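# Move build plate from box onto 3-D printer bed

## Task

Take the build plate resting on the cardboard box and set it on the 3-D printer's bed with its coated side upward, its left, right and back edges lined up with the bed's edges, and the printer still upright; at the end, every object next to or behind the printer must keep its original orientation (nothing tipped over).

## Robot and tools

ROBOT. Two 6-joint arms (left_arm, right_arm), each with a parallel two-finger gripper and a wrist camera (cam_left_wrist, cam_right_wrist, both 896x504). Calibrated bases in the scene frame: left_arm at (-0.016, +0.279, 0) m, right_arm at (+0.008, -0.309, 0) m, both yawed almost zero.

FRAME. Scene frame origin sits at table-top height, halfway between the nominal bases. +x points out over the table, +y toward the left_arm side, +z up. Arm names do not match image left/right. Reported end_effector_position (m) and end_effector_quat_wxyz are in this frame and may be off by a few cm, more when reaching far. The position is the point between the finger pads, roughly 1 cm short of the fingertips. Fingers extend along the gripper's +z and open along its y.

THE ROW. Every commanded arm state is one flat list of 14 numbers, always both arms: left_arm waist, shoulder, elbow, wrist pitch, wrist yaw, wrist roll, opening, then the same seven for right_arm. The joint numbers are absolute target angles in radians (the same values as the Joint positions line), not offsets. Stated ranges per arm: waist -2.618..3.054, shoulder 0.000..3.142, elbow 0.000..3.142, wrist pitch -1.571..1.571, wrist yaw -1.571..1.571, wrist roll -2.094..2.094. Real ends can differ by up to 0.059 rad; a target more than 0.059 past an end (and beyond the current angle) gets the call refused, and a target past the real end is clipped, reported as "joint sent to its limit". Opening is a unitless value from -1 (closed) to +1 (fully open, 0.094 m pad gap); in between, fingers go to where grip_measured would read that value.

execute_actions. Argument actions is a list holding zero or one item. [] = look: returns state and pictures. {"rows": [...], "steps": n} = act: up to 15 rows, n at most 15 control steps of 1/30 s (default 15), each row held one step, last row repeated; at least 6 steps. {"steps": n} alone = wait up to 300 steps, counted from the previous result, reply time included. Optional cameras: list of names, ["all"], or []; pictures only come for a look or when asked. The last 6 steps of an action run after the result is returned.

move. target: one 14-number row or a list of up to 15 rows (absolute joint angles, same layout). speed: rad/s for the joint with the longest way to go, 0.01..2, default 0.5, one value or one per target. blend: rad, rounds corners at intermediate targets; 0 stops at each. Joints of both arms move together along interpolated paths; no collision avoidance with objects or the other arm. Paths take 0.5 s minimum; a list shares 10 s total and is cut short beyond that. Gripper values of a later target are applied only after the arms stop there. Result adds a move: line: done, off_target (rested more than 0.035 rad off), moving, held or fault, maybe limits=held, and the worst joint error per arm. done does not prove contact or no contact. cameras default to all.

wait. seconds 0..10; robot keeps heading to the last target. cameras default to all.

zoom_image. camera (cam_left_wrist or cam_right_wrist), region [x0, y0, x1, y1] pixels from top-left, at most 504x504, on that camera's latest image.

show_instructions shows the reference images (here a printer card page). read_manual returns URDF licence texts. finished_scene takes scene = the current scene number (printed at the end of each result); it ends the scene permanently and grades it, so call it only when the plate is placed and released.

RESULT LINES. Joint positions (rad) and Joint velocities (rad/s) per arm, with the pad gap (m, m/s) last; "within noise" means the arm is still. grip_measured uses the opening scale; empty it reads up to 1.6 mm wide, on a hard part about 3 mm narrower than it. Joint torques follow joint order, include gravity, have offsets and noise; joints 1-3 wrap at ±28 N m. "joint command not followed" means the clearance check altered some steps. MOTOR HOT appears at 75 °C; at 90 °C the arm folds and stays idle; at 100 °C it drops.

MOTION LIMITS. Each step, joint targets may lead the measured angle by at most 0.202 (waist), 0.258 (shoulder), 0.3 (elbow), 0.573 (wrist pitch), 0.522 (yaw, roll) rad; targets that would move a gripper over 200 mm are scaled back. Tiny moves may not start. While you think, the arms continue toward the last row.

GRIPPING. Force is about 50-64 N per pad. Below about 0.05 under the touch reading the gripper squeezes at full force; close slowly on fragile items. To release, command well above grip_measured.

AVOID. Dropping the plate, opening while it still moves, fast or deep contacts, strong presses, arm-to-arm collisions (can end the scene), knocking the printer or neighbouring items over, and anything leaving the table. Keep arms from long stretched holds to limit heating. Occasional brief tugs on held parts or nudges to loose objects can occur; check the plate afterwards.

Each tool is called after "Request:" by a JSON object that holds its "fn" and its "kwargs".

Reference images:

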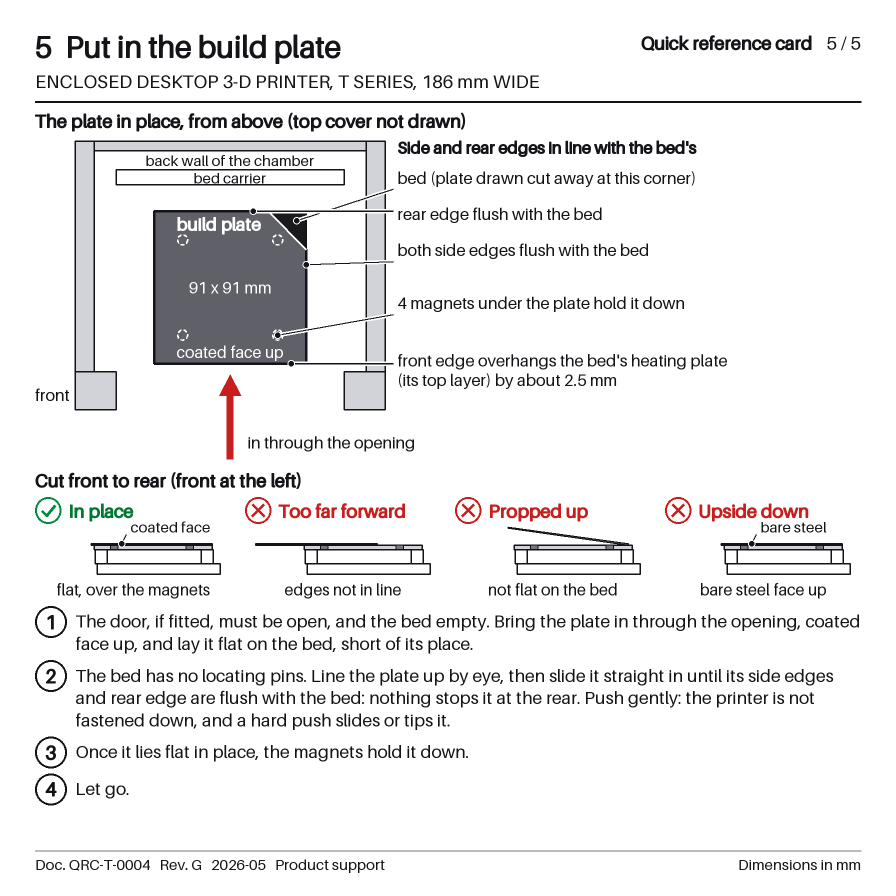

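## Session

Request:
{"fn": "execute_actions", "kwargs": {"actions": [], "cameras": ["all"]}}

Scene clock: 0.00 s of 4350.00 s.
left_arm: end_effector_position=(+0.3888, +0.3009, +0.1094) grip_measured=+1.000 end_effector_quat_wxyz=(+0.593, -0.084, +0.795, +0.094) | right_arm: end_effector_position=(+0.4068, -0.2898, +0.1175) grip_measured=+1.000 end_effector_quat_wxyz=(+0.606, -0.057, +0.793, +0.030)
Joint positions: left_arm=[-0.091 1.583 0.411 0.87 -0.345 -0.054 0.094] | right_arm=[0.026 1.514 0.365 0.881 -0.125 -0.057 0.094]
Joint velocities: within noise
Joint torques (N m): no reading
Heat: left arm: 44 °C; right arm: 42 °C.

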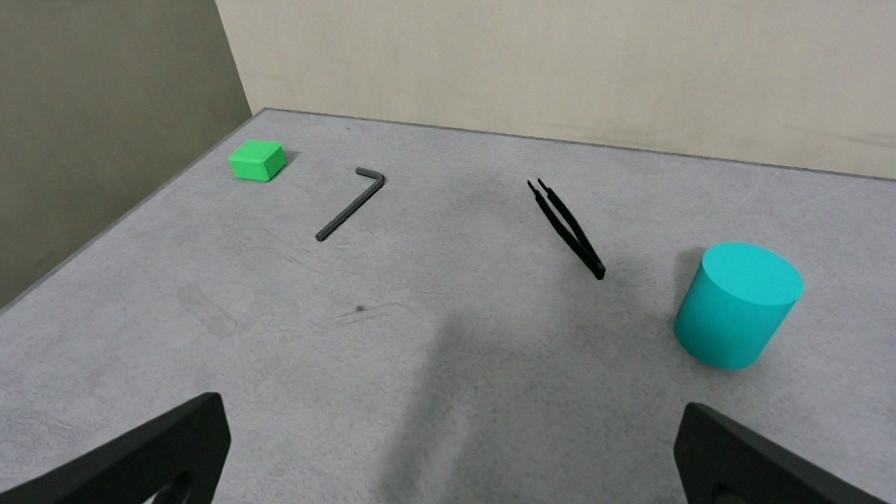

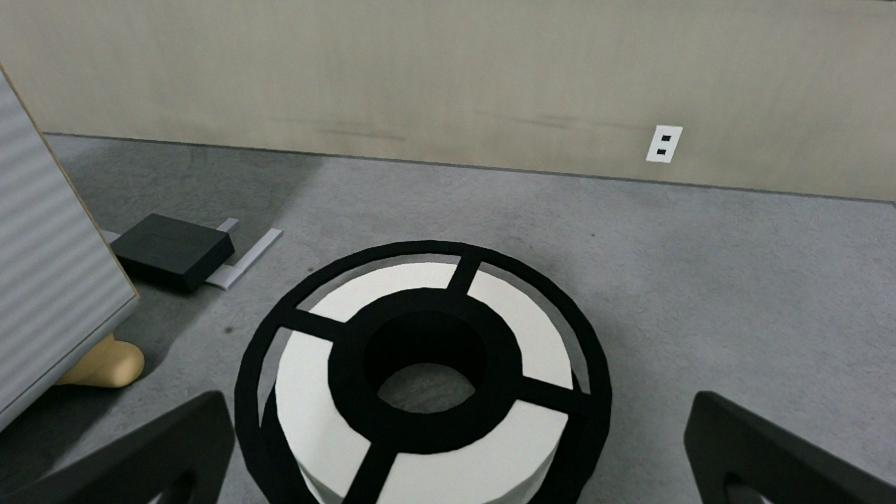

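Request:
{"fn": "move", "kwargs": {"target": [[-0.1, 1.35, 1.2, 0.0, 0, 0, 1, 0.0, 1.35, 1.2, 0.0, 0, 0, 1], [-0.6, 0.7, 1.3, -1.1, 0, 0, 1, 0.6, 0.7, 1.3, -1.1, 0, 0, 1]], "speed": 1.0, "blend": 0.1}}

Scene clock: 3.20 s of 4350.00 s.
left_arm: end_effector_position=(+0.1564, +0.1637, +0.3512) grip_measured=+1.000 end_effector_quat_wxyz=(+0.482, +0.251, +0.826, -0.148) | right_arm: end_effector_position=(+0.1814, -0.1978, +0.3477) grip_measured=+1.000 end_effector_quat_wxyz=(+0.479, -0.244, +0.832, +0.140)
Joint positions: left_arm=[-0.592 0.704 1.281 -1.092 -0.006 -0.006 0.094] | right_arm=[0.595 0.701 1.277 -1.102 -0.008 -0.005 0.094]
Joint velocities: within noise
Joint torques (N m): left_arm=[-0.77 1.05 7.34 1.86 0.04 0.07] | right_arm=[0.53 2.18 6.3 1.4 0.09 0.06]
Heat: left arm: 45 °C; right arm: 42 °C.
Kept back: nothing.
move: done

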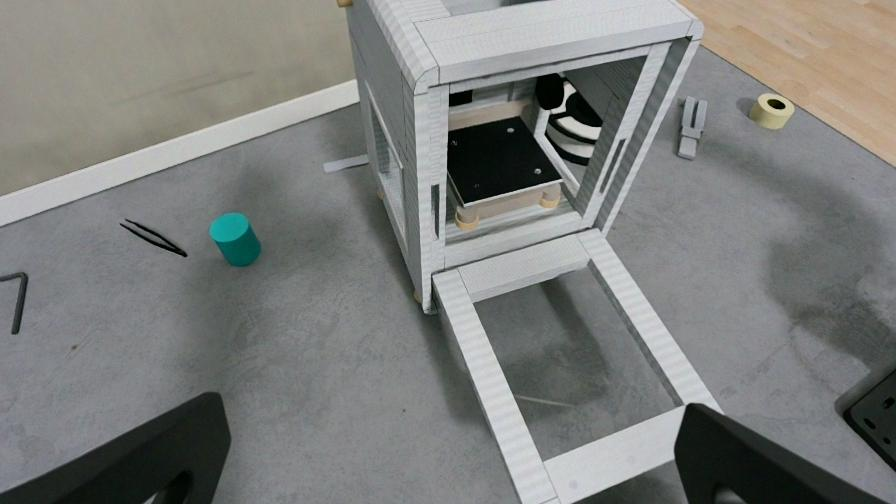

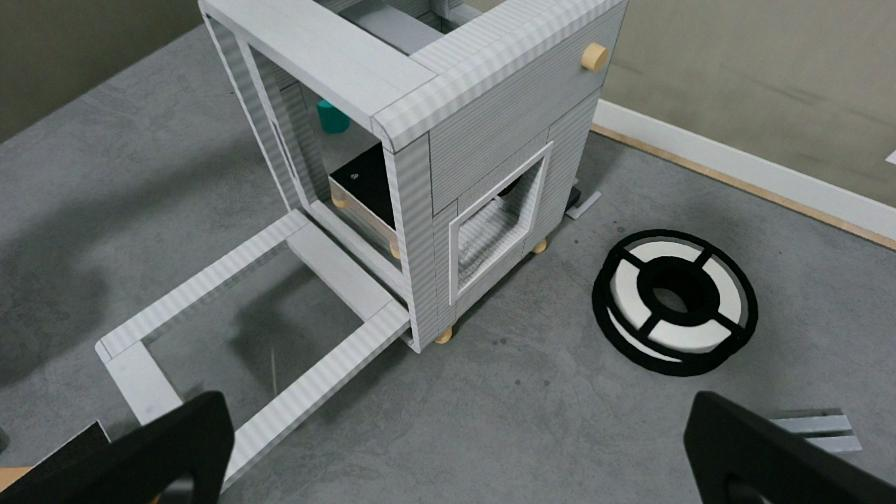

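Request:
{"fn": "move", "kwargs": {"target": [-1.2, 0.7, 1.3, -1.3, 0, 0, 1, 0.6, 0.7, 1.3, -1.1, 0, 0, 1], "speed": 1.0, "cameras": ["cam_left_wrist"]}}

Request:
{"fn": "zoom_image", "kwargs": {"camera": "cam_left_wrist", "region": [280, 200, 700, 504]}}

Scene clock: 4.73 s of 4350.00 s.
left_arm: end_effector_position=(+0.0504, +0.1129, +0.3107) grip_measured=+1.000 end_effector_quat_wxyz=(+0.343, +0.510, +0.753, -0.234) | right_arm: end_effector_position=(+0.1813, -0.1979, +0.3476) grip_measured=+1.000 end_effector_quat_wxyz=(+0.478, -0.244, +0.832, +0.140)
Joint positions: left_arm=[-1.192 0.704 1.281 -1.292 -0.004 -0.005 0.094] | right_arm=[0.595 0.701 1.277 -1.103 -0.008 -0.005 0.094]
Joint velocities: within noise
Joint torques (N m): left_arm=[-0.77 1.2 7.17 1.68 0.03 0.06] | right_arm=[0.47 2.19 6.32 1.41 0.09 0.06]
Heat: left arm: 45 °C; right arm: 42 °C.
Kept back: nothing.
move: done
Images, in order (width x height): cam_left_wrist 896x504.

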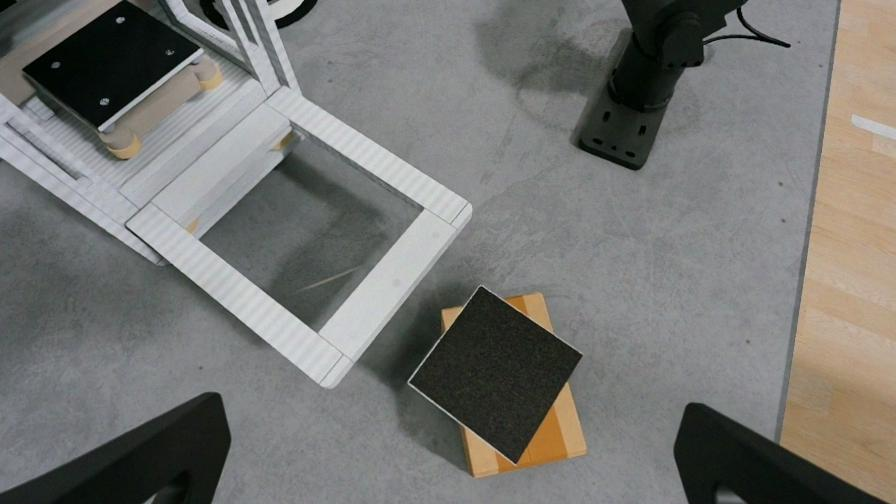

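Scaled by 1.200 from the camera's 896x504 image, which has a finer 1280x720 frame.

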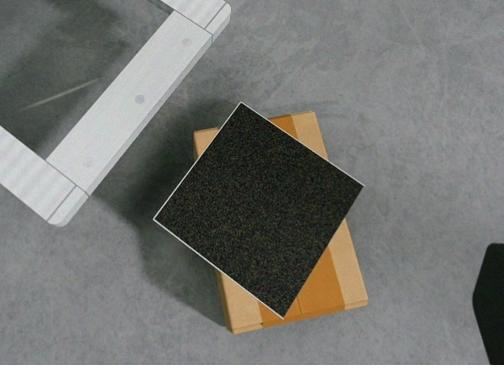

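Request:
{"fn": "move", "kwargs": {"target": [[-0.5, 0.7, 1.3, -1.2, 0, 0, 1, 0.8, 0.8, 1.1, -0.9, 0.1, 0.05, 1], [-0.3, 0.7, 1.3, -1.0, 0, 0, 1, 1.765, 1.034, 0.249, 0.277, 0.363, 0.1945, 1]], "speed": 0.9, "blend": 0.1, "cameras": ["cam_right_wrist"]}}

Scene clock: 9.93 s of 4350.00 s.
left_arm: end_effector_position=(+0.1899, +0.2133, +0.3683) grip_measured=+1.000 end_effector_quat_wxyz=(+0.530, +0.130, +0.834, -0.085) | right_arm: end_effector_position=(+0.0202, +0.0035, +0.0967) grip_measured=+1.000 end_effector_quat_wxyz=(+0.406, -0.531, +0.674, +0.316)
Joint positions: left_arm=[-0.309 0.704 1.281 -1.014 -0.003 -0.005 0.094] | right_arm=[1.76 1.034 0.255 0.254 0.348 0.189 0.094]
Joint velocities: within noise
Joint torques (N m): left_arm=[0.85 1.01 7.38 2.13 0.01 0.06] | right_arm=[0.5 -1.57 5.18 1.54 0.25 0.07]
Heat: left arm: 46 °C; right arm: 42 °C.
Kept back: nothing.
move: done
Images, in order (width x height): cam_right_wrist 896x504.

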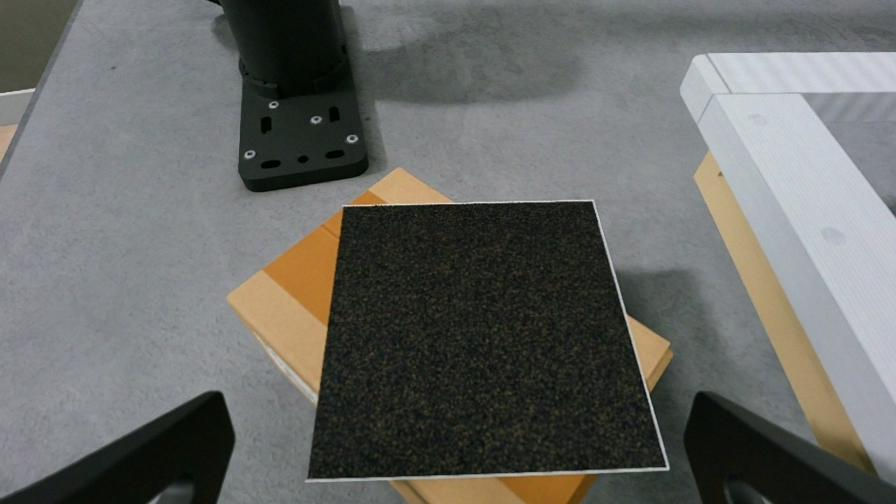

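Request:
{"fn": "move", "kwargs": {"target": [-0.3, 0.7, 1.3, -1.0, 0, 0, 1, 1.663, 1.171, 0.175, 0.515, 0.234, 0.119, 1], "speed": 0.25, "cameras": ["cam_right_wrist"]}}

Request:
{"fn": "zoom_image", "kwargs": {"camera": "cam_right_wrist", "region": [180, 380, 460, 504]}}

Request:
{"fn": "zoom_image", "kwargs": {"camera": "cam_right_wrist", "region": [460, 380, 740, 504]}}

Scene clock: 13.70 s of 4350.00 s.
left_arm: end_effector_position=(+0.1900, +0.2133, +0.3684) grip_measured=+1.000 end_effector_quat_wxyz=(+0.531, +0.130, +0.833, -0.085) | right_arm: end_effector_position=(+0.0300, +0.0095, +0.0759) grip_measured=+1.000 end_effector_quat_wxyz=(+0.405, -0.538, +0.663, +0.327)
Joint positions: left_arm=[-0.309 0.704 1.281 -1.014 -0.003 -0.005 0.094] | right_arm=[1.669 1.168 0.185 0.492 0.241 0.125 0.094]
Joint velocities: within noise
Joint torques (N m): left_arm=[0.87 1.02 7.41 2.12 0.01 0.06] | right_arm=[-0.5 -1.81 4.33 1.61 0 -0.06]
Heat: left arm: 47 °C; right arm: 42 °C.
Kept back: nothing.
move: done
Images, in order (width x height): cam_right_wrist 896x504.

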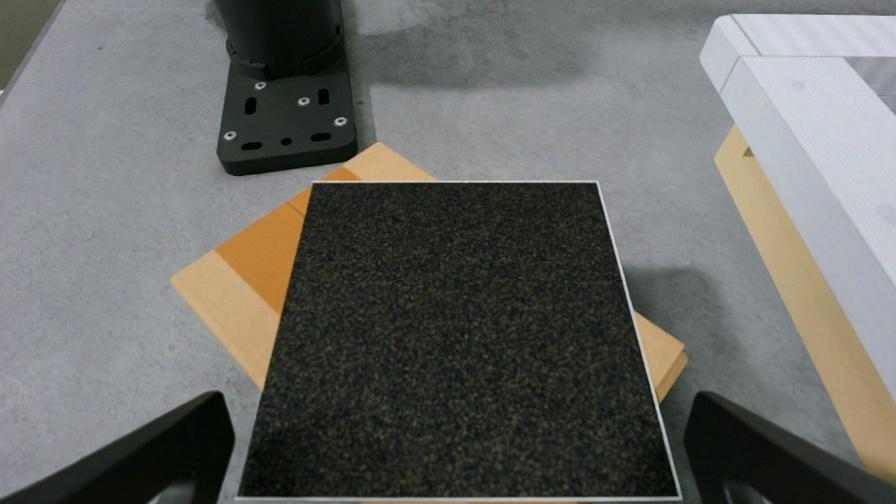

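Scaled by 1.800 from the camera's 896x504 image, which has a finer 1280x720 frame.

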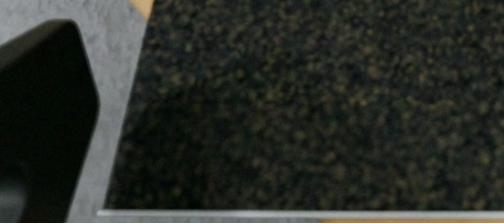

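Scaled by 1.800 from the camera's 896x504 image, which has a finer 1280x720 frame.

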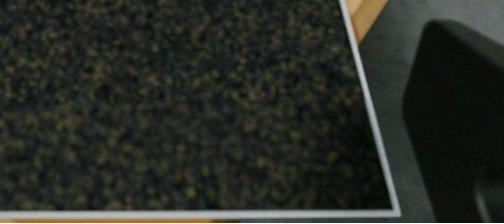

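Request:
{"fn": "move", "kwargs": {"target": [-0.3, 0.7, 1.3, -1.0, 0, 0, 1, 1.663, 1.279, 0.145, 0.652, 0.234, 0.119, 1], "speed": 0.12, "cameras": ["cam_right_wrist"]}}

Request:
{"fn": "zoom_image", "kwargs": {"camera": "cam_right_wrist", "region": [180, 380, 460, 504]}}

Request:
{"fn": "zoom_image", "kwargs": {"camera": "cam_right_wrist", "region": [460, 380, 740, 504]}}

Scene clock: 16.33 s of 4350.00 s.
left_arm: end_effector_position=(+0.1900, +0.2133, +0.3684) grip_measured=+1.000 end_effector_quat_wxyz=(+0.531, +0.130, +0.833, -0.085) | right_arm: end_effector_position=(+0.0298, +0.0110, +0.0618) grip_measured=+1.000 end_effector_quat_wxyz=(+0.405, -0.538, +0.663, +0.327)
Joint positions: left_arm=[-0.309 0.704 1.281 -1.014 -0.003 -0.005 0.094] | right_arm=[1.669 1.275 0.155 0.628 0.241 0.124 0.094]
Joint velocities: within noise
Joint torques (N m): left_arm=[0.87 1.02 7.39 2.13 0.01 0.06] | right_arm=[-0.54 -2.11 3.75 1.6 0 -0.06]
Heat: left arm: 48 °C; right arm: 41 °C.
Kept back: nothing.
move: done
Images, in order (width x height): cam_right_wrist 896x504.

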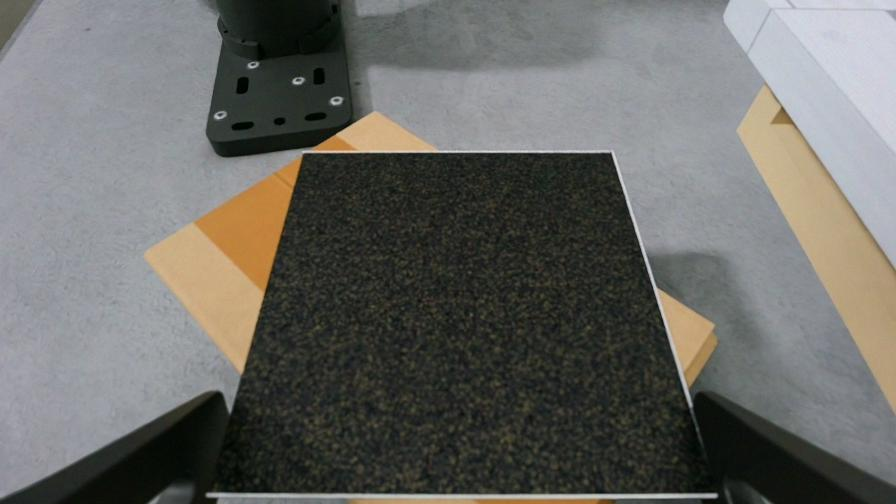

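Scaled by 1.800 from the camera's 896x504 image, which has a finer 1280x720 frame.

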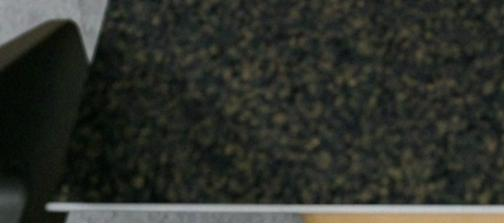

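Scaled by 1.800 from the camera's 896x504 image, which has a finer 1280x720 frame.

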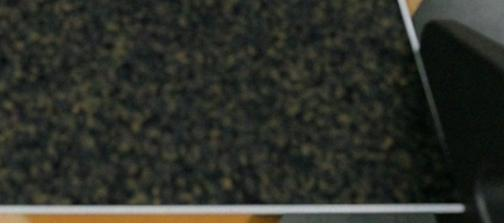

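Request:
{"fn": "execute_actions", "kwargs": {"actions": [{"rows":[[-0.3,0.7,1.3,-1.0,0,0,1,1.663,1.279,0.145,0.652,0.234,0.119,0.97],[-0.3,0.7,1.3,-1.0,0,0,1,1.663,1.279,0.145,0.652,0.234,0.119,0.95],[-0.3,0.7,1.3,-1.0,0,0,1,1.663,1.279,0.145,0.652,0.234,0.119,0.935],[-0.3,0.7,1.3,-1.0,0,0,1,1.663,1.279,0.145,0.652,0.234,0.119,0.92],[-0.3,0.7,1.3,-1.0,0,0,1,1.663,1.279,0.145,0.652,0.234,0.119,0.91],[-0.3,0.7,1.3,-1.0,0,0,1,1.663,1.279,0.145,0.652,0.234,0.119,0.90],[-0.3,0.7,1.3,-1.0,0,0,1,1.663,1.279,0.145,0.652,0.234,0.119,0.89],[-0.3,0.7,1.3,-1.0,0,0,1,1.663,1.279,0.145,0.652,0.234,0.119,0.87],[-0.3,0.7,1.3,-1.0,0,0,1,1.663,1.279,0.145,0.652,0.234,0.119,0.85],[-0.3,0.7,1.3,-1.0,0,0,1,1.663,1.279,0.145,0.652,0.234,0.119,0.83],[-0.3,0.7,1.3,-1.0,0,0,1,1.663,1.279,0.145,0.652,0.234,0.119,0.81],[-0.3,0.7,1.3,-1.0,0,0,1,1.663,1.279,0.145,0.652,0.234,0.119,0.78],[-0.3,0.7,1.3,-1.0,0,0,1,1.663,1.279,0.145,0.652,0.234,0.119,0.75]],"steps":15}]}}

Request:
{"fn": "wait", "kwargs": {"seconds": 0.4, "cameras": ["cam_right_wrist"]}}

Scene clock: 17.37 s of 4350.00 s.
left_arm: end_effector_position=(+0.1900, +0.2133, +0.3684) grip_measured=+1.000 end_effector_quat_wxyz=(+0.531, +0.130, +0.833, -0.085) | right_arm: end_effector_position=(+0.0298, +0.0111, +0.0619) grip_measured=+0.867 end_effector_quat_wxyz=(+0.405, -0.538, +0.663, +0.327)
Joint positions: left_arm=[-0.309 0.704 1.281 -1.014 -0.003 -0.005 0.094] | right_arm=[1.669 1.275 0.155 0.629 0.241 0.124 0.088]
Joint velocities: left_arm=[within noise] | right_arm=[-0.012 -0.007 -0.012 0.007 0.037 -0.022 -0.016]
Joint torques (N m): left_arm=[0.85 1.02 7.39 2.13 0.01 0.06] | right_arm=[-0.54 -2.06 3.78 1.59 0.01 -0.03]
Heat: left arm: 48 °C; right arm: 41 °C.
Steps of this call (1-22: nothing new was sent; 23-31: this action's first 9). Readings (joint positions of left_arm | right_arm):
23: [-0.309 0.704 1.281 -1.014 -0.003 -0.005] | [1.669 1.275 0.155 0.629 0.241 0.124]
24: [-0.309 0.704 1.281 -1.014 -0.003 -0.005] | [1.669 1.275 0.155 0.629 0.241 0.124]
26: [-0.309 0.704 1.281 -1.014 -0.003 -0.005] | [1.669 1.275 0.155 0.629 0.241 0.124]
30: [-0.309 0.704 1.281 -1.014 -0.003 -0.005] | [1.669 1.275 0.155 0.629 0.241 0.124]
31: the state above

Scene clock: 17.97 s of 4350.00 s.
left_arm: end_effector_position=(+0.1900, +0.2133, +0.3684) grip_measured=+1.000 end_effector_quat_wxyz=(+0.531, +0.130, +0.833, -0.085) | right_arm: end_effector_position=(+0.0298, +0.0113, +0.0623) grip_measured=+0.805 end_effector_quat_wxyz=(+0.406, -0.538, +0.662, +0.328)
Joint positions: left_arm=[-0.309 0.704 1.281 -1.014 -0.003 -0.005 0.094] | right_arm=[1.669 1.275 0.155 0.631 0.241 0.123 0.085]
Joint velocities: within noise
Joint torques (N m): left_arm=[0.87 1.02 7.38 2.13 0.01 0.06] | right_arm=[-0.54 -2.07 3.79 1.57 -0.01 -0.05]
Heat: left arm: 48 °C; right arm: 41 °C.
Steps of this call (1-6: your previous action's last 6; 7-15: toward your last target; 16-18: nothing new was sent). Readings (joint positions of left_arm | right_arm):
1: [-0.309 0.704 1.281 -1.014 -0.003 -0.005] | [1.669 1.275 0.155 0.629 0.241 0.124]
2: [-0.309 0.704 1.281 -1.014 -0.003 -0.005] | [1.669 1.275 0.155 0.629 0.241 0.124]
4: [-0.309 0.704 1.281 -1.014 -0.003 -0.005] | [1.669 1.275 0.155 0.629 0.241 0.124]
8: [-0.309 0.704 1.281 -1.014 -0.003 -0.005] | [1.669 1.275 0.155 0.630 0.241 0.124]
18: the state above
All arms were judged still, so your last target was given up. Each gripper or tool keeps its last command.
Images, in order (width x height): cam_right_wrist 896x504.

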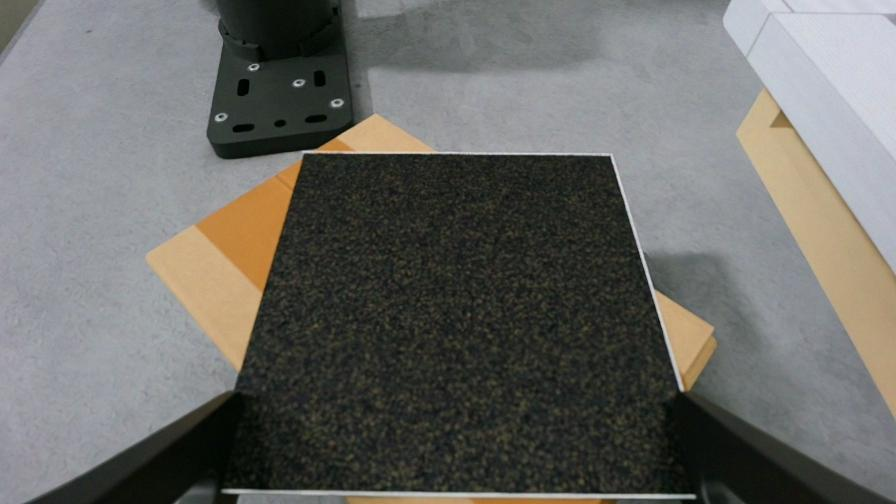

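Request:
{"fn": "move", "kwargs": {"target": [[0.0, 0.7, 1.3, -1.0, 0, 0, 1, 1.667, 0.914, 0.432, -0.005, 0.241, 0.123, 0.75], [0.0, 0.7, 1.3, -1.0, 0, 0, 1, 1.474, 1.963, 1.624, -1.467, 1.112, 1.836, 0.75]], "speed": [0.35, 0.6], "blend": 0.06}}

Scene clock: 24.80 s of 4350.00 s.
left_arm: end_effector_position=(+0.2002, +0.2772, +0.3684) grip_measured=+1.000 end_effector_quat_wxyz=(+0.537, +0.004, +0.843, -0.004) | right_arm: end_effector_position=(+0.2045, -0.0006, +0.1808) grip_measured=+0.790 end_effector_quat_wxyz=(+0.512, +0.103, +0.850, -0.071)
Joint positions: left_arm=[-0.008 0.704 1.281 -1.014 -0.003 -0.005 0.094] | right_arm=[1.479 1.954 1.588 -1.449 1.071 1.83 0.084]
Joint velocities: within noise
Joint torques (N m): left_arm=[0.85 1.02 7.39 2.13 0.02 0.06] | right_arm=[-0.46 -8.16 7.58 -0.37 0.91 0.05]
Heat: left arm: 49 °C; right arm: 42 °C.
Kept back: nothing.
move: off_target (right_arm); right_arm: the wrist yaw is farthest, 0.041 rad from its target

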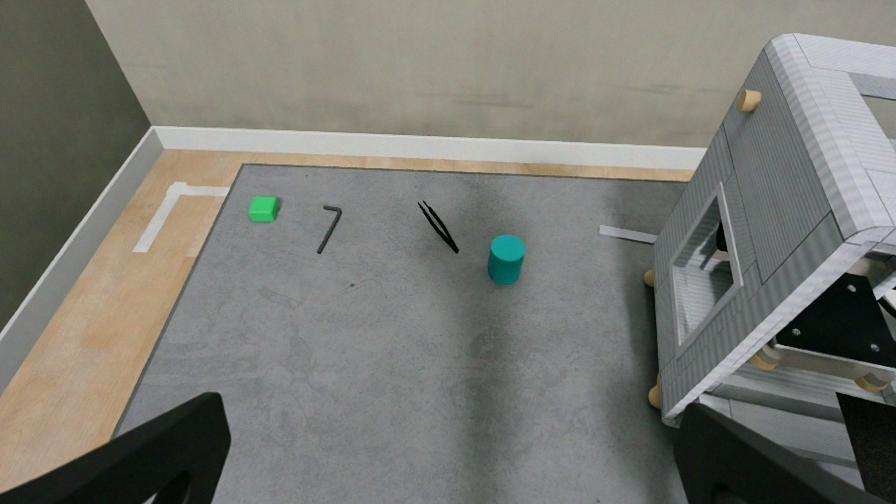

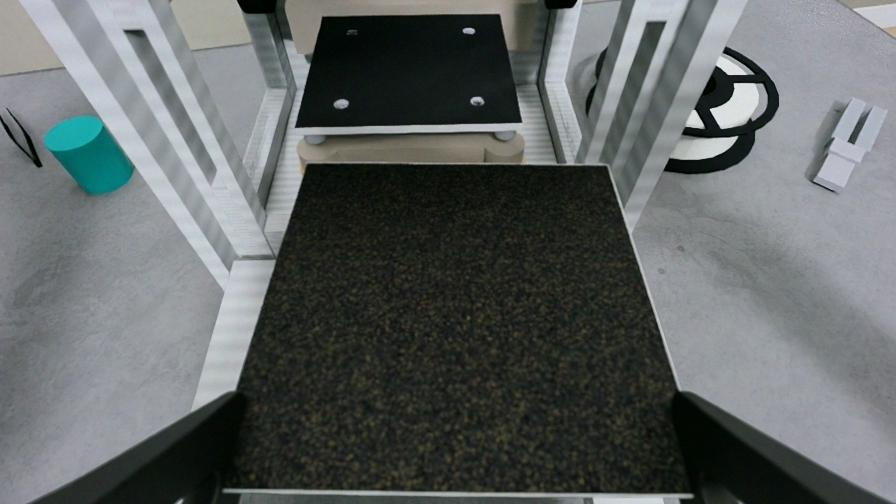

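Request:
{"fn": "zoom_image", "kwargs": {"camera": "cam_right_wrist", "region": [280, 0, 540, 200]}}

Scaled by 1.938 from the camera's 896x504 image, which has a finer 1280x720 frame.

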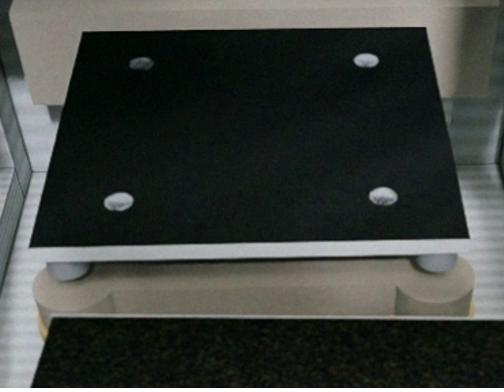

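Request:
{"fn": "move", "kwargs": {"target": [0.0, 0.7, 1.3, -1.0, 0, 0, 1, 1.259, 1.870, 1.353, -0.776, 1.168, 1.257, 0.75], "speed": 0.35, "cameras": ["cam_right_wrist"]}}

Request:
{"fn": "zoom_image", "kwargs": {"camera": "cam_right_wrist", "region": [270, 40, 640, 180]}}

Scene clock: 29.20 s of 4350.00 s.
left_arm: end_effector_position=(+0.2002, +0.2772, +0.3684) grip_measured=+1.000 end_effector_quat_wxyz=(+0.537, +0.004, +0.843, -0.004) | right_arm: end_effector_position=(+0.2869, -0.0028, +0.1457) grip_measured=+0.790 end_effector_quat_wxyz=(+0.531, +0.076, +0.840, -0.077)
Joint positions: left_arm=[-0.008 0.704 1.281 -1.014 -0.003 -0.005 0.094] | right_arm=[1.264 1.915 1.362 -0.79 1.121 1.265 0.084]
Joint velocities: within noise
Joint torques (N m): left_arm=[0.85 1.02 7.39 2.13 0.01 0.06] | right_arm=[-0.42 -13.29 4.38 0.53 0.99 -0.09]
Heat: left arm: 50 °C; right arm: 42 °C.
Kept back: nothing.
move: off_target (right_arm); right_arm: the wrist yaw is farthest, 0.047 rad from its target
Images, in order (width x height): cam_right_wrist 896x504.

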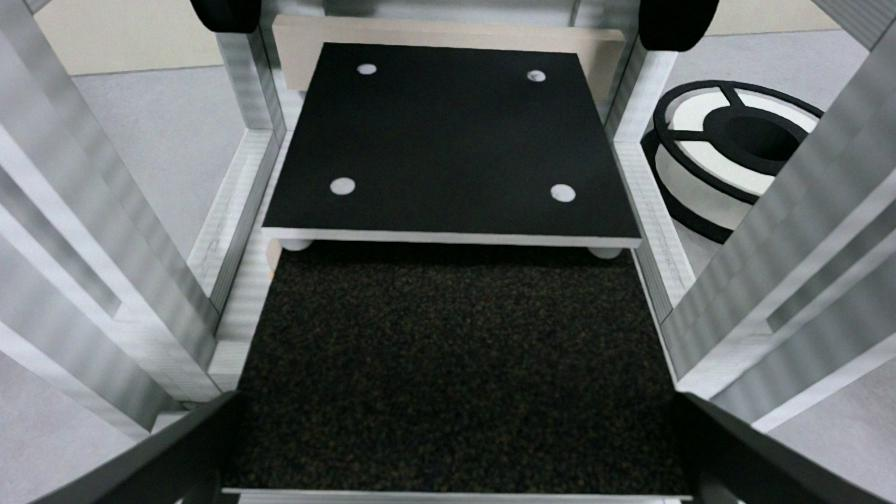

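Scaled by 1.362 from the camera's 896x504 image, which has a finer 1280x720 frame.

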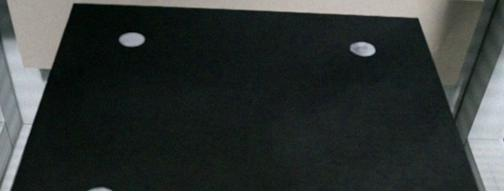

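Request:
{"fn": "move", "kwargs": {"target": [0.0, 0.7, 1.3, -1.0, 0, 0, 1, 1.436, 1.967, 1.458, -1.140, 1.166, 1.660, 0.75], "speed": 0.25}}

Scene clock: 32.07 s of 4350.00 s.
left_arm: end_effector_position=(+0.2002, +0.2772, +0.3684) grip_measured=+1.000 end_effector_quat_wxyz=(+0.537, +0.004, +0.843, -0.004) | right_arm: end_effector_position=(+0.2256, +0.0060, +0.1444) grip_measured=+0.790 end_effector_quat_wxyz=(+0.531, +0.085, +0.841, -0.060)
Joint positions: left_arm=[-0.008 0.704 1.281 -1.014 -0.003 -0.005 0.094] | right_arm=[1.433 1.956 1.424 -1.124 1.126 1.654 0.084]
Joint velocities: within noise
Joint torques (N m): left_arm=[0.85 1.02 7.41 2.13 0.02 0.06] | right_arm=[0.27 -8.06 7.53 -0.14 0.92 0.09]
Heat: left arm: 50 °C; right arm: 43 °C.
Kept back: nothing.
move: off_target (right_arm); right_arm: the wrist yaw is farthest, 0.040 rad from its target

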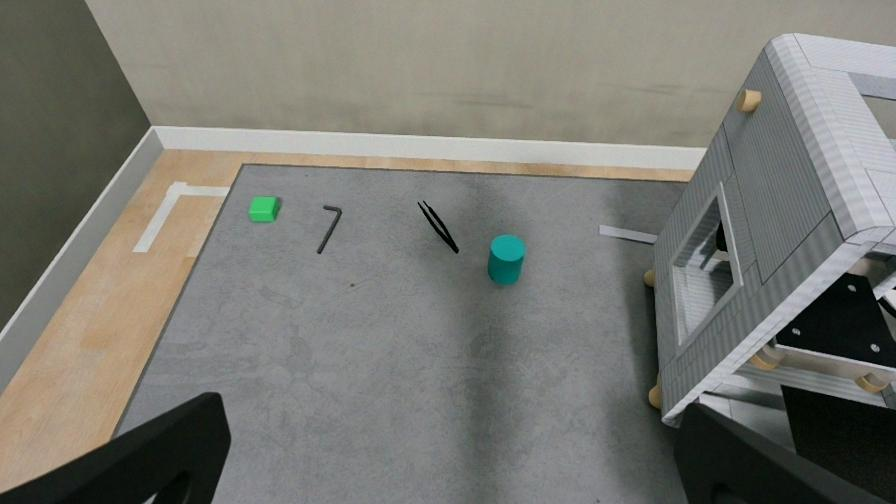

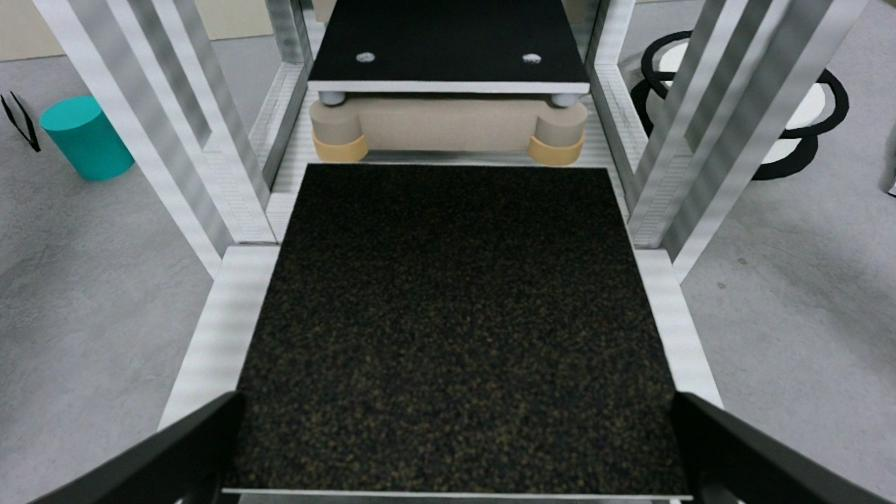

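Request:
{"fn": "zoom_image", "kwargs": {"camera": "cam_right_wrist", "region": [290, 0, 610, 180]}}

Scaled by 1.575 from the camera's 896x504 image, which has a finer 1280x720 frame.

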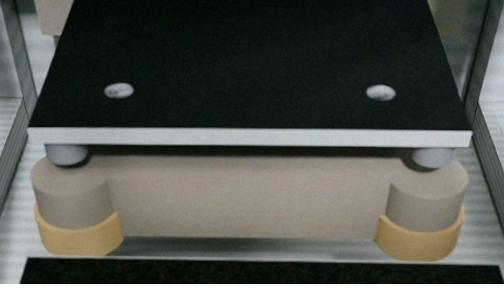

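Request:
{"fn": "move", "kwargs": {"target": [0.0, 0.7, 1.3, -1.0, 0, 0, 1, 1.447, 1.915, 1.540, -1.235, 1.190, 1.682, 0.75], "speed": 0.25, "cameras": ["cam_right_wrist"]}}

Scene clock: 34.30 s of 4350.00 s.
left_arm: end_effector_position=(+0.2002, +0.2772, +0.3684) grip_measured=+1.000 end_effector_quat_wxyz=(+0.537, +0.004, +0.843, -0.004) | right_arm: end_effector_position=(+0.2253, +0.0115, +0.1687) grip_measured=+0.790 end_effector_quat_wxyz=(+0.541, +0.087, +0.835, -0.056)
Joint positions: left_arm=[-0.008 0.704 1.281 -1.014 -0.003 -0.005 0.094] | right_arm=[1.442 1.956 1.508 -1.219 1.148 1.677 0.084]
Joint velocities: within noise
Joint torques (N m): left_arm=[0.84 1.03 7.39 2.13 0.01 0.06] | right_arm=[0.55 -13.03 7.41 -0.12 0.93 0.05]
Heat: left arm: 50 °C; right arm: 43 °C.
Kept back: nothing.
move: off_target (right_arm); right_arm: the wrist yaw is farthest, 0.042 rad from its target
Images, in order (width x height): cam_right_wrist 896x504.

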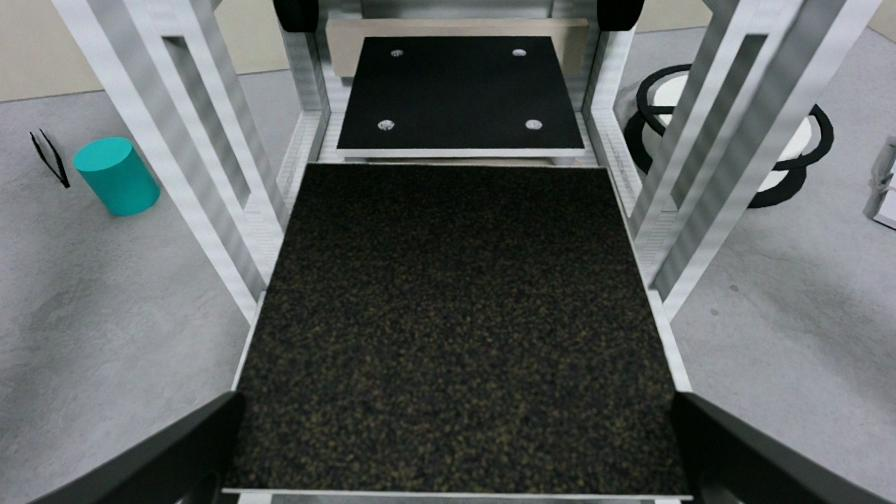

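Request:
{"fn": "move", "kwargs": {"target": [[0.0, 0.7, 1.3, -1.0, 0, 0, 1, 1.440, 1.820, 1.480, -1.300, 1.190, 1.682, 0.75], [0.0, 0.7, 1.3, -1.0, 0, 0, 1, 1.325, 1.820, 1.400, -0.960, 1.160, 1.410, 0.75]], "speed": 0.25, "blend": 0.02, "cameras": ["cam_right_wrist"]}}

Scene clock: 37.63 s of 4350.00 s.
left_arm: end_effector_position=(+0.2002, +0.2772, +0.3684) grip_measured=+1.000 end_effector_quat_wxyz=(+0.537, +0.004, +0.843, -0.004) | right_arm: end_effector_position=(+0.2623, -0.0040, +0.1793) grip_measured=+0.790 end_effector_quat_wxyz=(+0.540, +0.095, +0.835, -0.049)
Joint positions: left_arm=[-0.008 0.704 1.281 -1.014 -0.003 -0.005 0.094] | right_arm=[1.329 1.85 1.41 -0.969 1.139 1.416 0.084]
Joint velocities: within noise
Joint torques (N m): left_arm=[0.85 1.01 7.39 2.13 0.01 0.06] | right_arm=[-0.39 -11.36 4.37 0.42 0.71 -0.07]
Heat: left arm: 50 °C; right arm: 44 °C.
Kept back: nothing.
move: done
Images, in order (width x height): cam_right_wrist 896x504.

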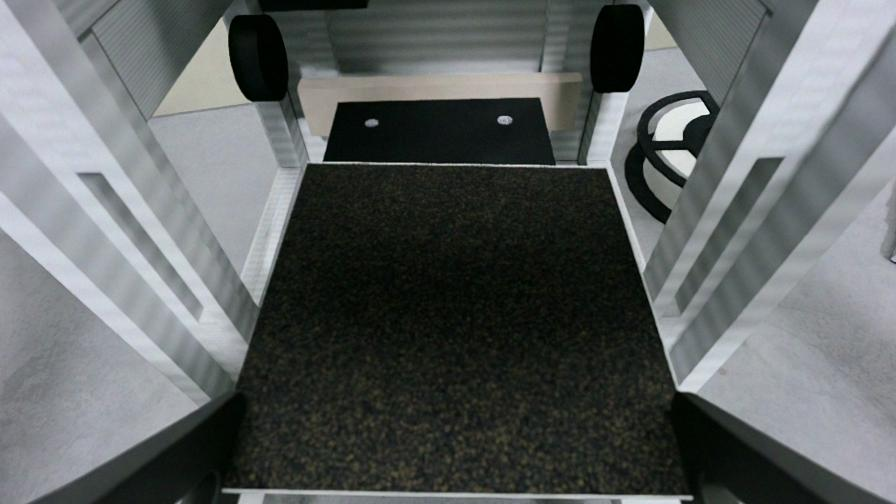

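Request:
{"fn": "zoom_image", "kwargs": {"camera": "cam_right_wrist", "region": [280, 80, 620, 190]}}

Scaled by 1.482 from the camera's 896x504 image, which has a finer 1280x720 frame.

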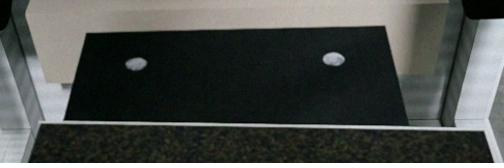

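Request:
{"fn": "move", "kwargs": {"target": [0.0, 0.7, 1.3, -1.0, 0, 0, 1, 1.220, 1.862, 1.322, -0.655, 1.135, 1.154, 0.75], "speed": 0.2}}

Request:
{"fn": "zoom_image", "kwargs": {"camera": "cam_right_wrist", "region": [280, 40, 640, 190]}}

Scene clock: 41.33 s of 4350.00 s.
left_arm: end_effector_position=(+0.2002, +0.2772, +0.3684) grip_measured=+1.000 end_effector_quat_wxyz=(+0.537, +0.004, +0.843, -0.004) | right_arm: end_effector_position=(+0.3015, -0.0056, +0.1655) grip_measured=+0.790 end_effector_quat_wxyz=(+0.542, +0.089, +0.834, -0.051)
Joint positions: left_arm=[-0.008 0.704 1.281 -1.014 -0.003 -0.005 0.094] | right_arm=[1.225 1.85 1.332 -0.668 1.116 1.16 0.084]
Joint velocities: within noise
Joint torques (N m): left_arm=[0.87 1.01 7.39 2.13 0.01 0.06] | right_arm=[-0.4 -7.65 4.56 0.69 0.64 -0.06]
Heat: left arm: 51 °C; right arm: 44 °C.
Kept back: nothing.
move: done

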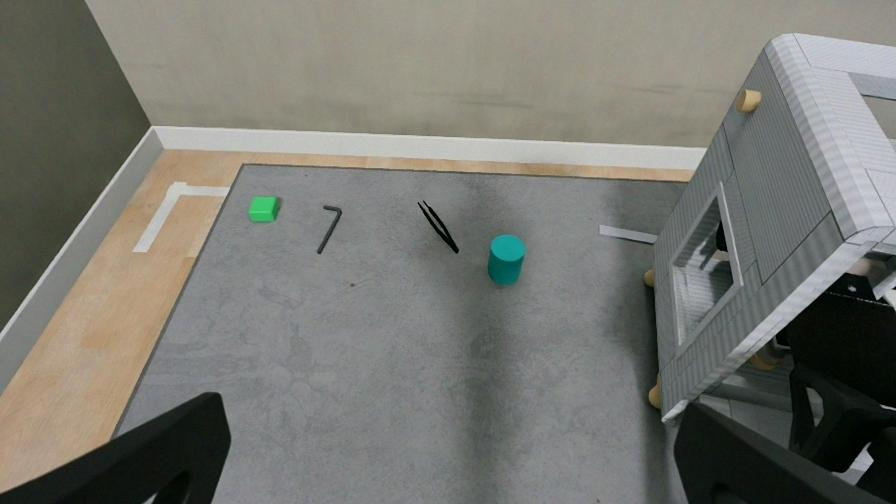

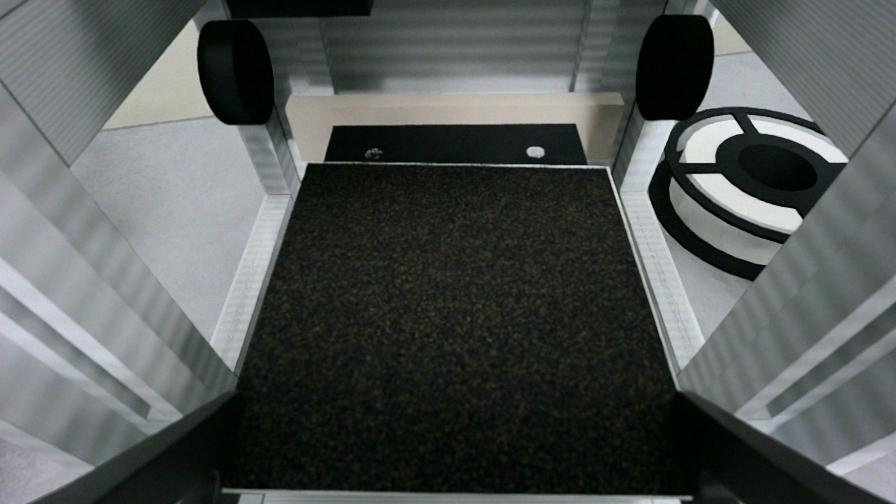

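Scaled by 1.400 from the camera's 896x504 image, which has a finer 1280x720 frame.

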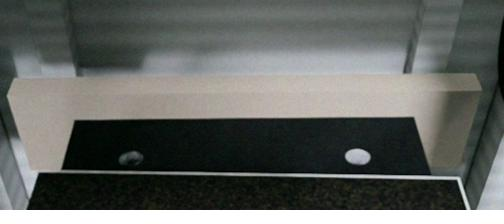

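Request:
{"fn": "move", "kwargs": {"target": [0.0, 0.7, 1.3, -1.0, 0, 0, 1, 1.220, 1.875, 1.289, -0.609, 1.135, 1.154, 0.75], "speed": 0.08, "cameras": ["cam_right_wrist"]}}

Request:
{"fn": "zoom_image", "kwargs": {"camera": "cam_right_wrist", "region": [280, 40, 640, 190]}}

Scene clock: 42.87 s of 4350.00 s.
left_arm: end_effector_position=(+0.2002, +0.2772, +0.3684) grip_measured=+1.000 end_effector_quat_wxyz=(+0.537, +0.004, +0.843, -0.004) | right_arm: end_effector_position=(+0.3014, -0.0070, +0.1541) grip_measured=+0.790 end_effector_quat_wxyz=(+0.542, +0.083, +0.834, -0.058)
Joint positions: left_arm=[-0.008 0.704 1.281 -1.014 -0.003 -0.005 0.094] | right_arm=[1.225 1.863 1.301 -0.632 1.12 1.149 0.084]
Joint velocities: within noise
Joint torques (N m): left_arm=[0.87 1.02 7.38 2.13 0.01 0.06] | right_arm=[-0.46 -7.73 4.31 0.8 0.62 0.08]
Heat: left arm: 51 °C; right arm: 44 °C.
Kept back: nothing.
move: done
Images, in order (width x height): cam_right_wrist 896x504.

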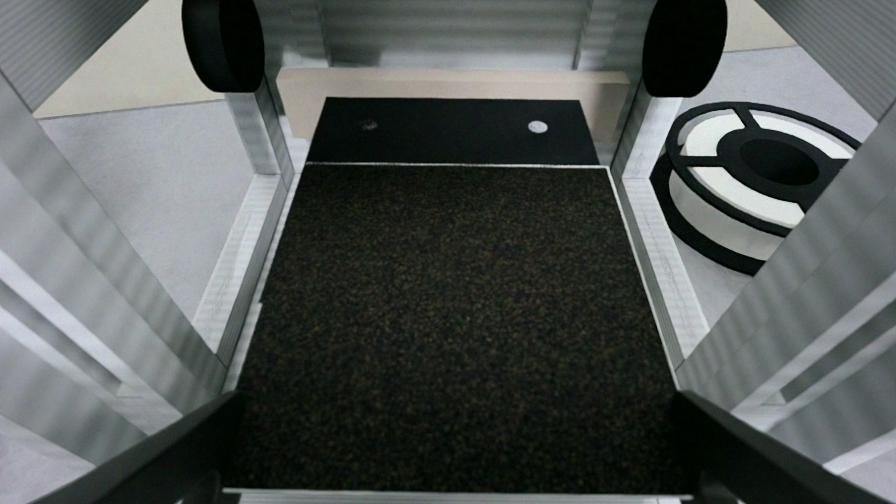

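Scaled by 1.400 from the camera's 896x504 image, which has a finer 1280x720 frame.

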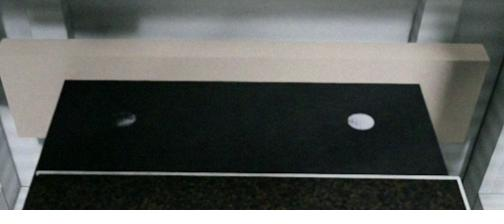

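Request:
{"fn": "execute_actions", "kwargs": {"actions": [{"rows":[[0,0.7,1.3,-1.0,0,0,1,1.220,1.875,1.289,-0.612,1.135,1.152,0.82],[0,0.7,1.3,-1.0,0,0,1,1.220,1.875,1.289,-0.612,1.135,1.152,0.86],[0,0.7,1.3,-1.0,0,0,1,1.220,1.875,1.289,-0.612,1.135,1.152,0.89],[0,0.7,1.3,-1.0,0,0,1,1.220,1.875,1.289,-0.612,1.135,1.152,0.91],[0,0.7,1.3,-1.0,0,0,1,1.220,1.875,1.289,-0.612,1.135,1.152,0.92],[0,0.7,1.3,-1.0,0,0,1,1.220,1.875,1.289,-0.612,1.135,1.152,0.93],[0,0.7,1.3,-1.0,0,0,1,1.220,1.875,1.289,-0.612,1.135,1.152,0.94],[0,0.7,1.3,-1.0,0,0,1,1.220,1.875,1.289,-0.612,1.135,1.152,0.95],[0,0.7,1.3,-1.0,0,0,1,1.220,1.875,1.289,-0.612,1.135,1.152,0.96]],"steps":15}]}}

Request:
{"fn": "wait", "kwargs": {"seconds": 0.5}}

Request:
{"fn": "zoom_image", "kwargs": {"camera": "cam_right_wrist", "region": [280, 40, 640, 190]}}

Scene clock: 44.03 s of 4350.00 s.
left_arm: end_effector_position=(+0.2002, +0.2772, +0.3684) grip_measured=+1.000 end_effector_quat_wxyz=(+0.537, +0.004, +0.843, -0.004) | right_arm: end_effector_position=(+0.3015, -0.0067, +0.1543) grip_measured=+0.954 end_effector_quat_wxyz=(+0.543, +0.084, +0.834, -0.057)
Joint positions: left_arm=[-0.008 0.704 1.281 -1.014 -0.003 -0.005 0.094] | right_arm=[1.225 1.863 1.301 -0.63 1.121 1.151 0.092]
Joint velocities: left_arm=[within noise] | right_arm=[0.007 0.002 0.002 0.007 -0.066 0.051 0.012]
Joint torques (N m): left_arm=[0.85 1.02 7.39 2.13 0.01 0.06] | right_arm=[-0.43 -7.72 4.31 0.74 0.6 0.02]
Heat: left arm: 51 °C; right arm: 44 °C.
Steps of this call (1-26: nothing new was sent; 27-35: this action's first 9). Readings (joint positions of left_arm | right_arm):
27: [-0.008 0.704 1.281 -1.014 -0.003 -0.005] | [1.225 1.863 1.301 -0.632 1.121 1.148]
28: [-0.008 0.704 1.281 -1.014 -0.003 -0.005] | [1.225 1.863 1.301 -0.631 1.121 1.148]
30: [-0.008 0.704 1.281 -1.014 -0.003 -0.005] | [1.225 1.863 1.301 -0.630 1.121 1.149]
34: [-0.008 0.704 1.281 -1.014 -0.003 -0.005] | [1.225 1.863 1.301 -0.630 1.121 1.151]
35: the state above

Scene clock: 44.73 s of 4350.00 s.
left_arm: end_effector_position=(+0.2002, +0.2772, +0.3684) grip_measured=+1.000 end_effector_quat_wxyz=(+0.537, +0.004, +0.843, -0.004) | right_arm: end_effector_position=(+0.3015, -0.0067, +0.1543) grip_measured=+0.959 end_effector_quat_wxyz=(+0.543, +0.084, +0.834, -0.057)
Joint positions: left_arm=[-0.008 0.704 1.281 -1.014 -0.003 -0.005 0.094] | right_arm=[1.225 1.863 1.301 -0.63 1.121 1.151 0.092]
Joint velocities: within noise
Joint torques (N m): left_arm=[0.87 1.02 7.38 2.12 0.01 0.06] | right_arm=[-0.46 -7.76 4.29 0.74 0.61 0.01]
Heat: left arm: 51 °C; right arm: 44 °C.
Steps of this call (1-6: your previous action's last 6; 7-15: toward your last target; 16-21: nothing new was sent). Readings (joint positions of left_arm | right_arm):
1: [-0.008 0.704 1.281 -1.014 -0.003 -0.005] | [1.225 1.863 1.301 -0.630 1.121 1.151]
2: [-0.008 0.704 1.281 -1.014 -0.003 -0.005] | [1.225 1.863 1.301 -0.630 1.121 1.151]
4: [-0.008 0.704 1.281 -1.014 -0.003 -0.005] | [1.225 1.863 1.301 -0.630 1.121 1.151]
8: [-0.008 0.704 1.281 -1.014 -0.003 -0.005] | [1.225 1.863 1.301 -0.630 1.121 1.151]
21: the state above
All arms were judged still, so your last target was given up. Each gripper or tool keeps its last command.

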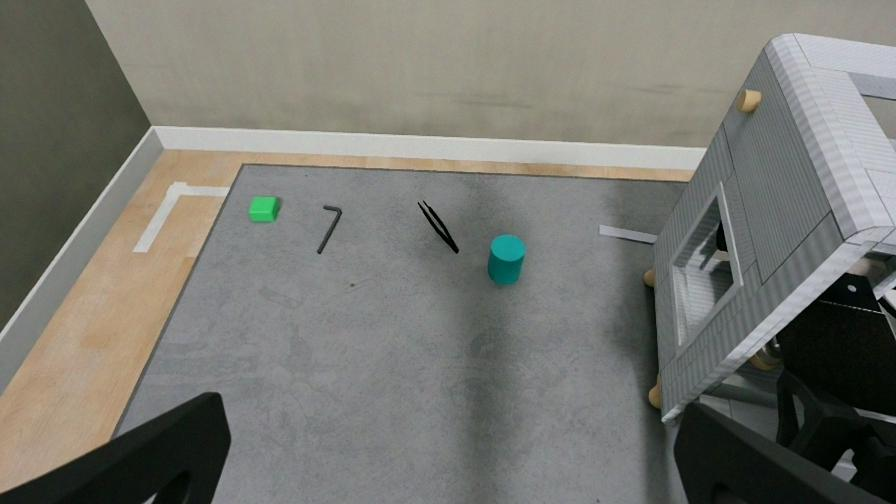

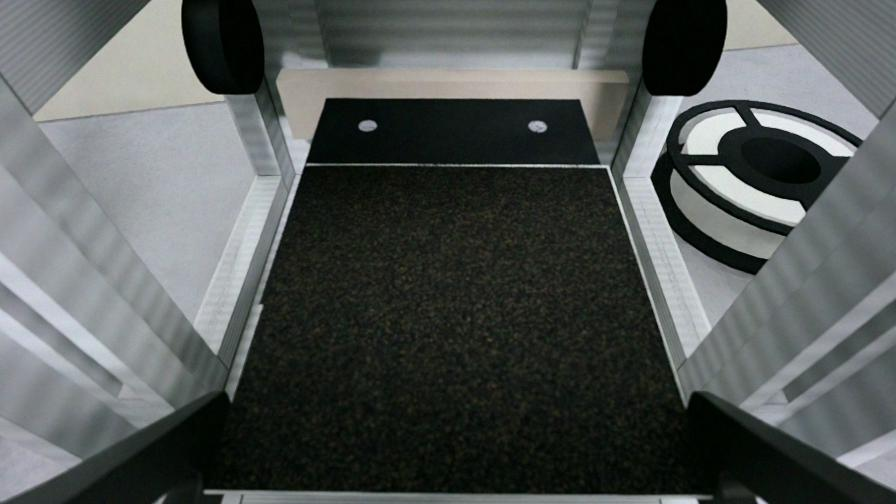

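Scaled by 1.400 from the camera's 896x504 image, which has a finer 1280x720 frame.

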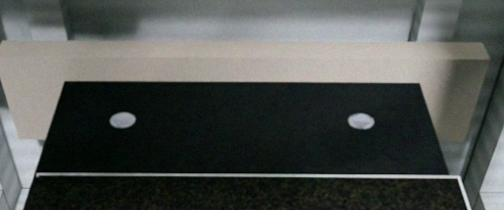

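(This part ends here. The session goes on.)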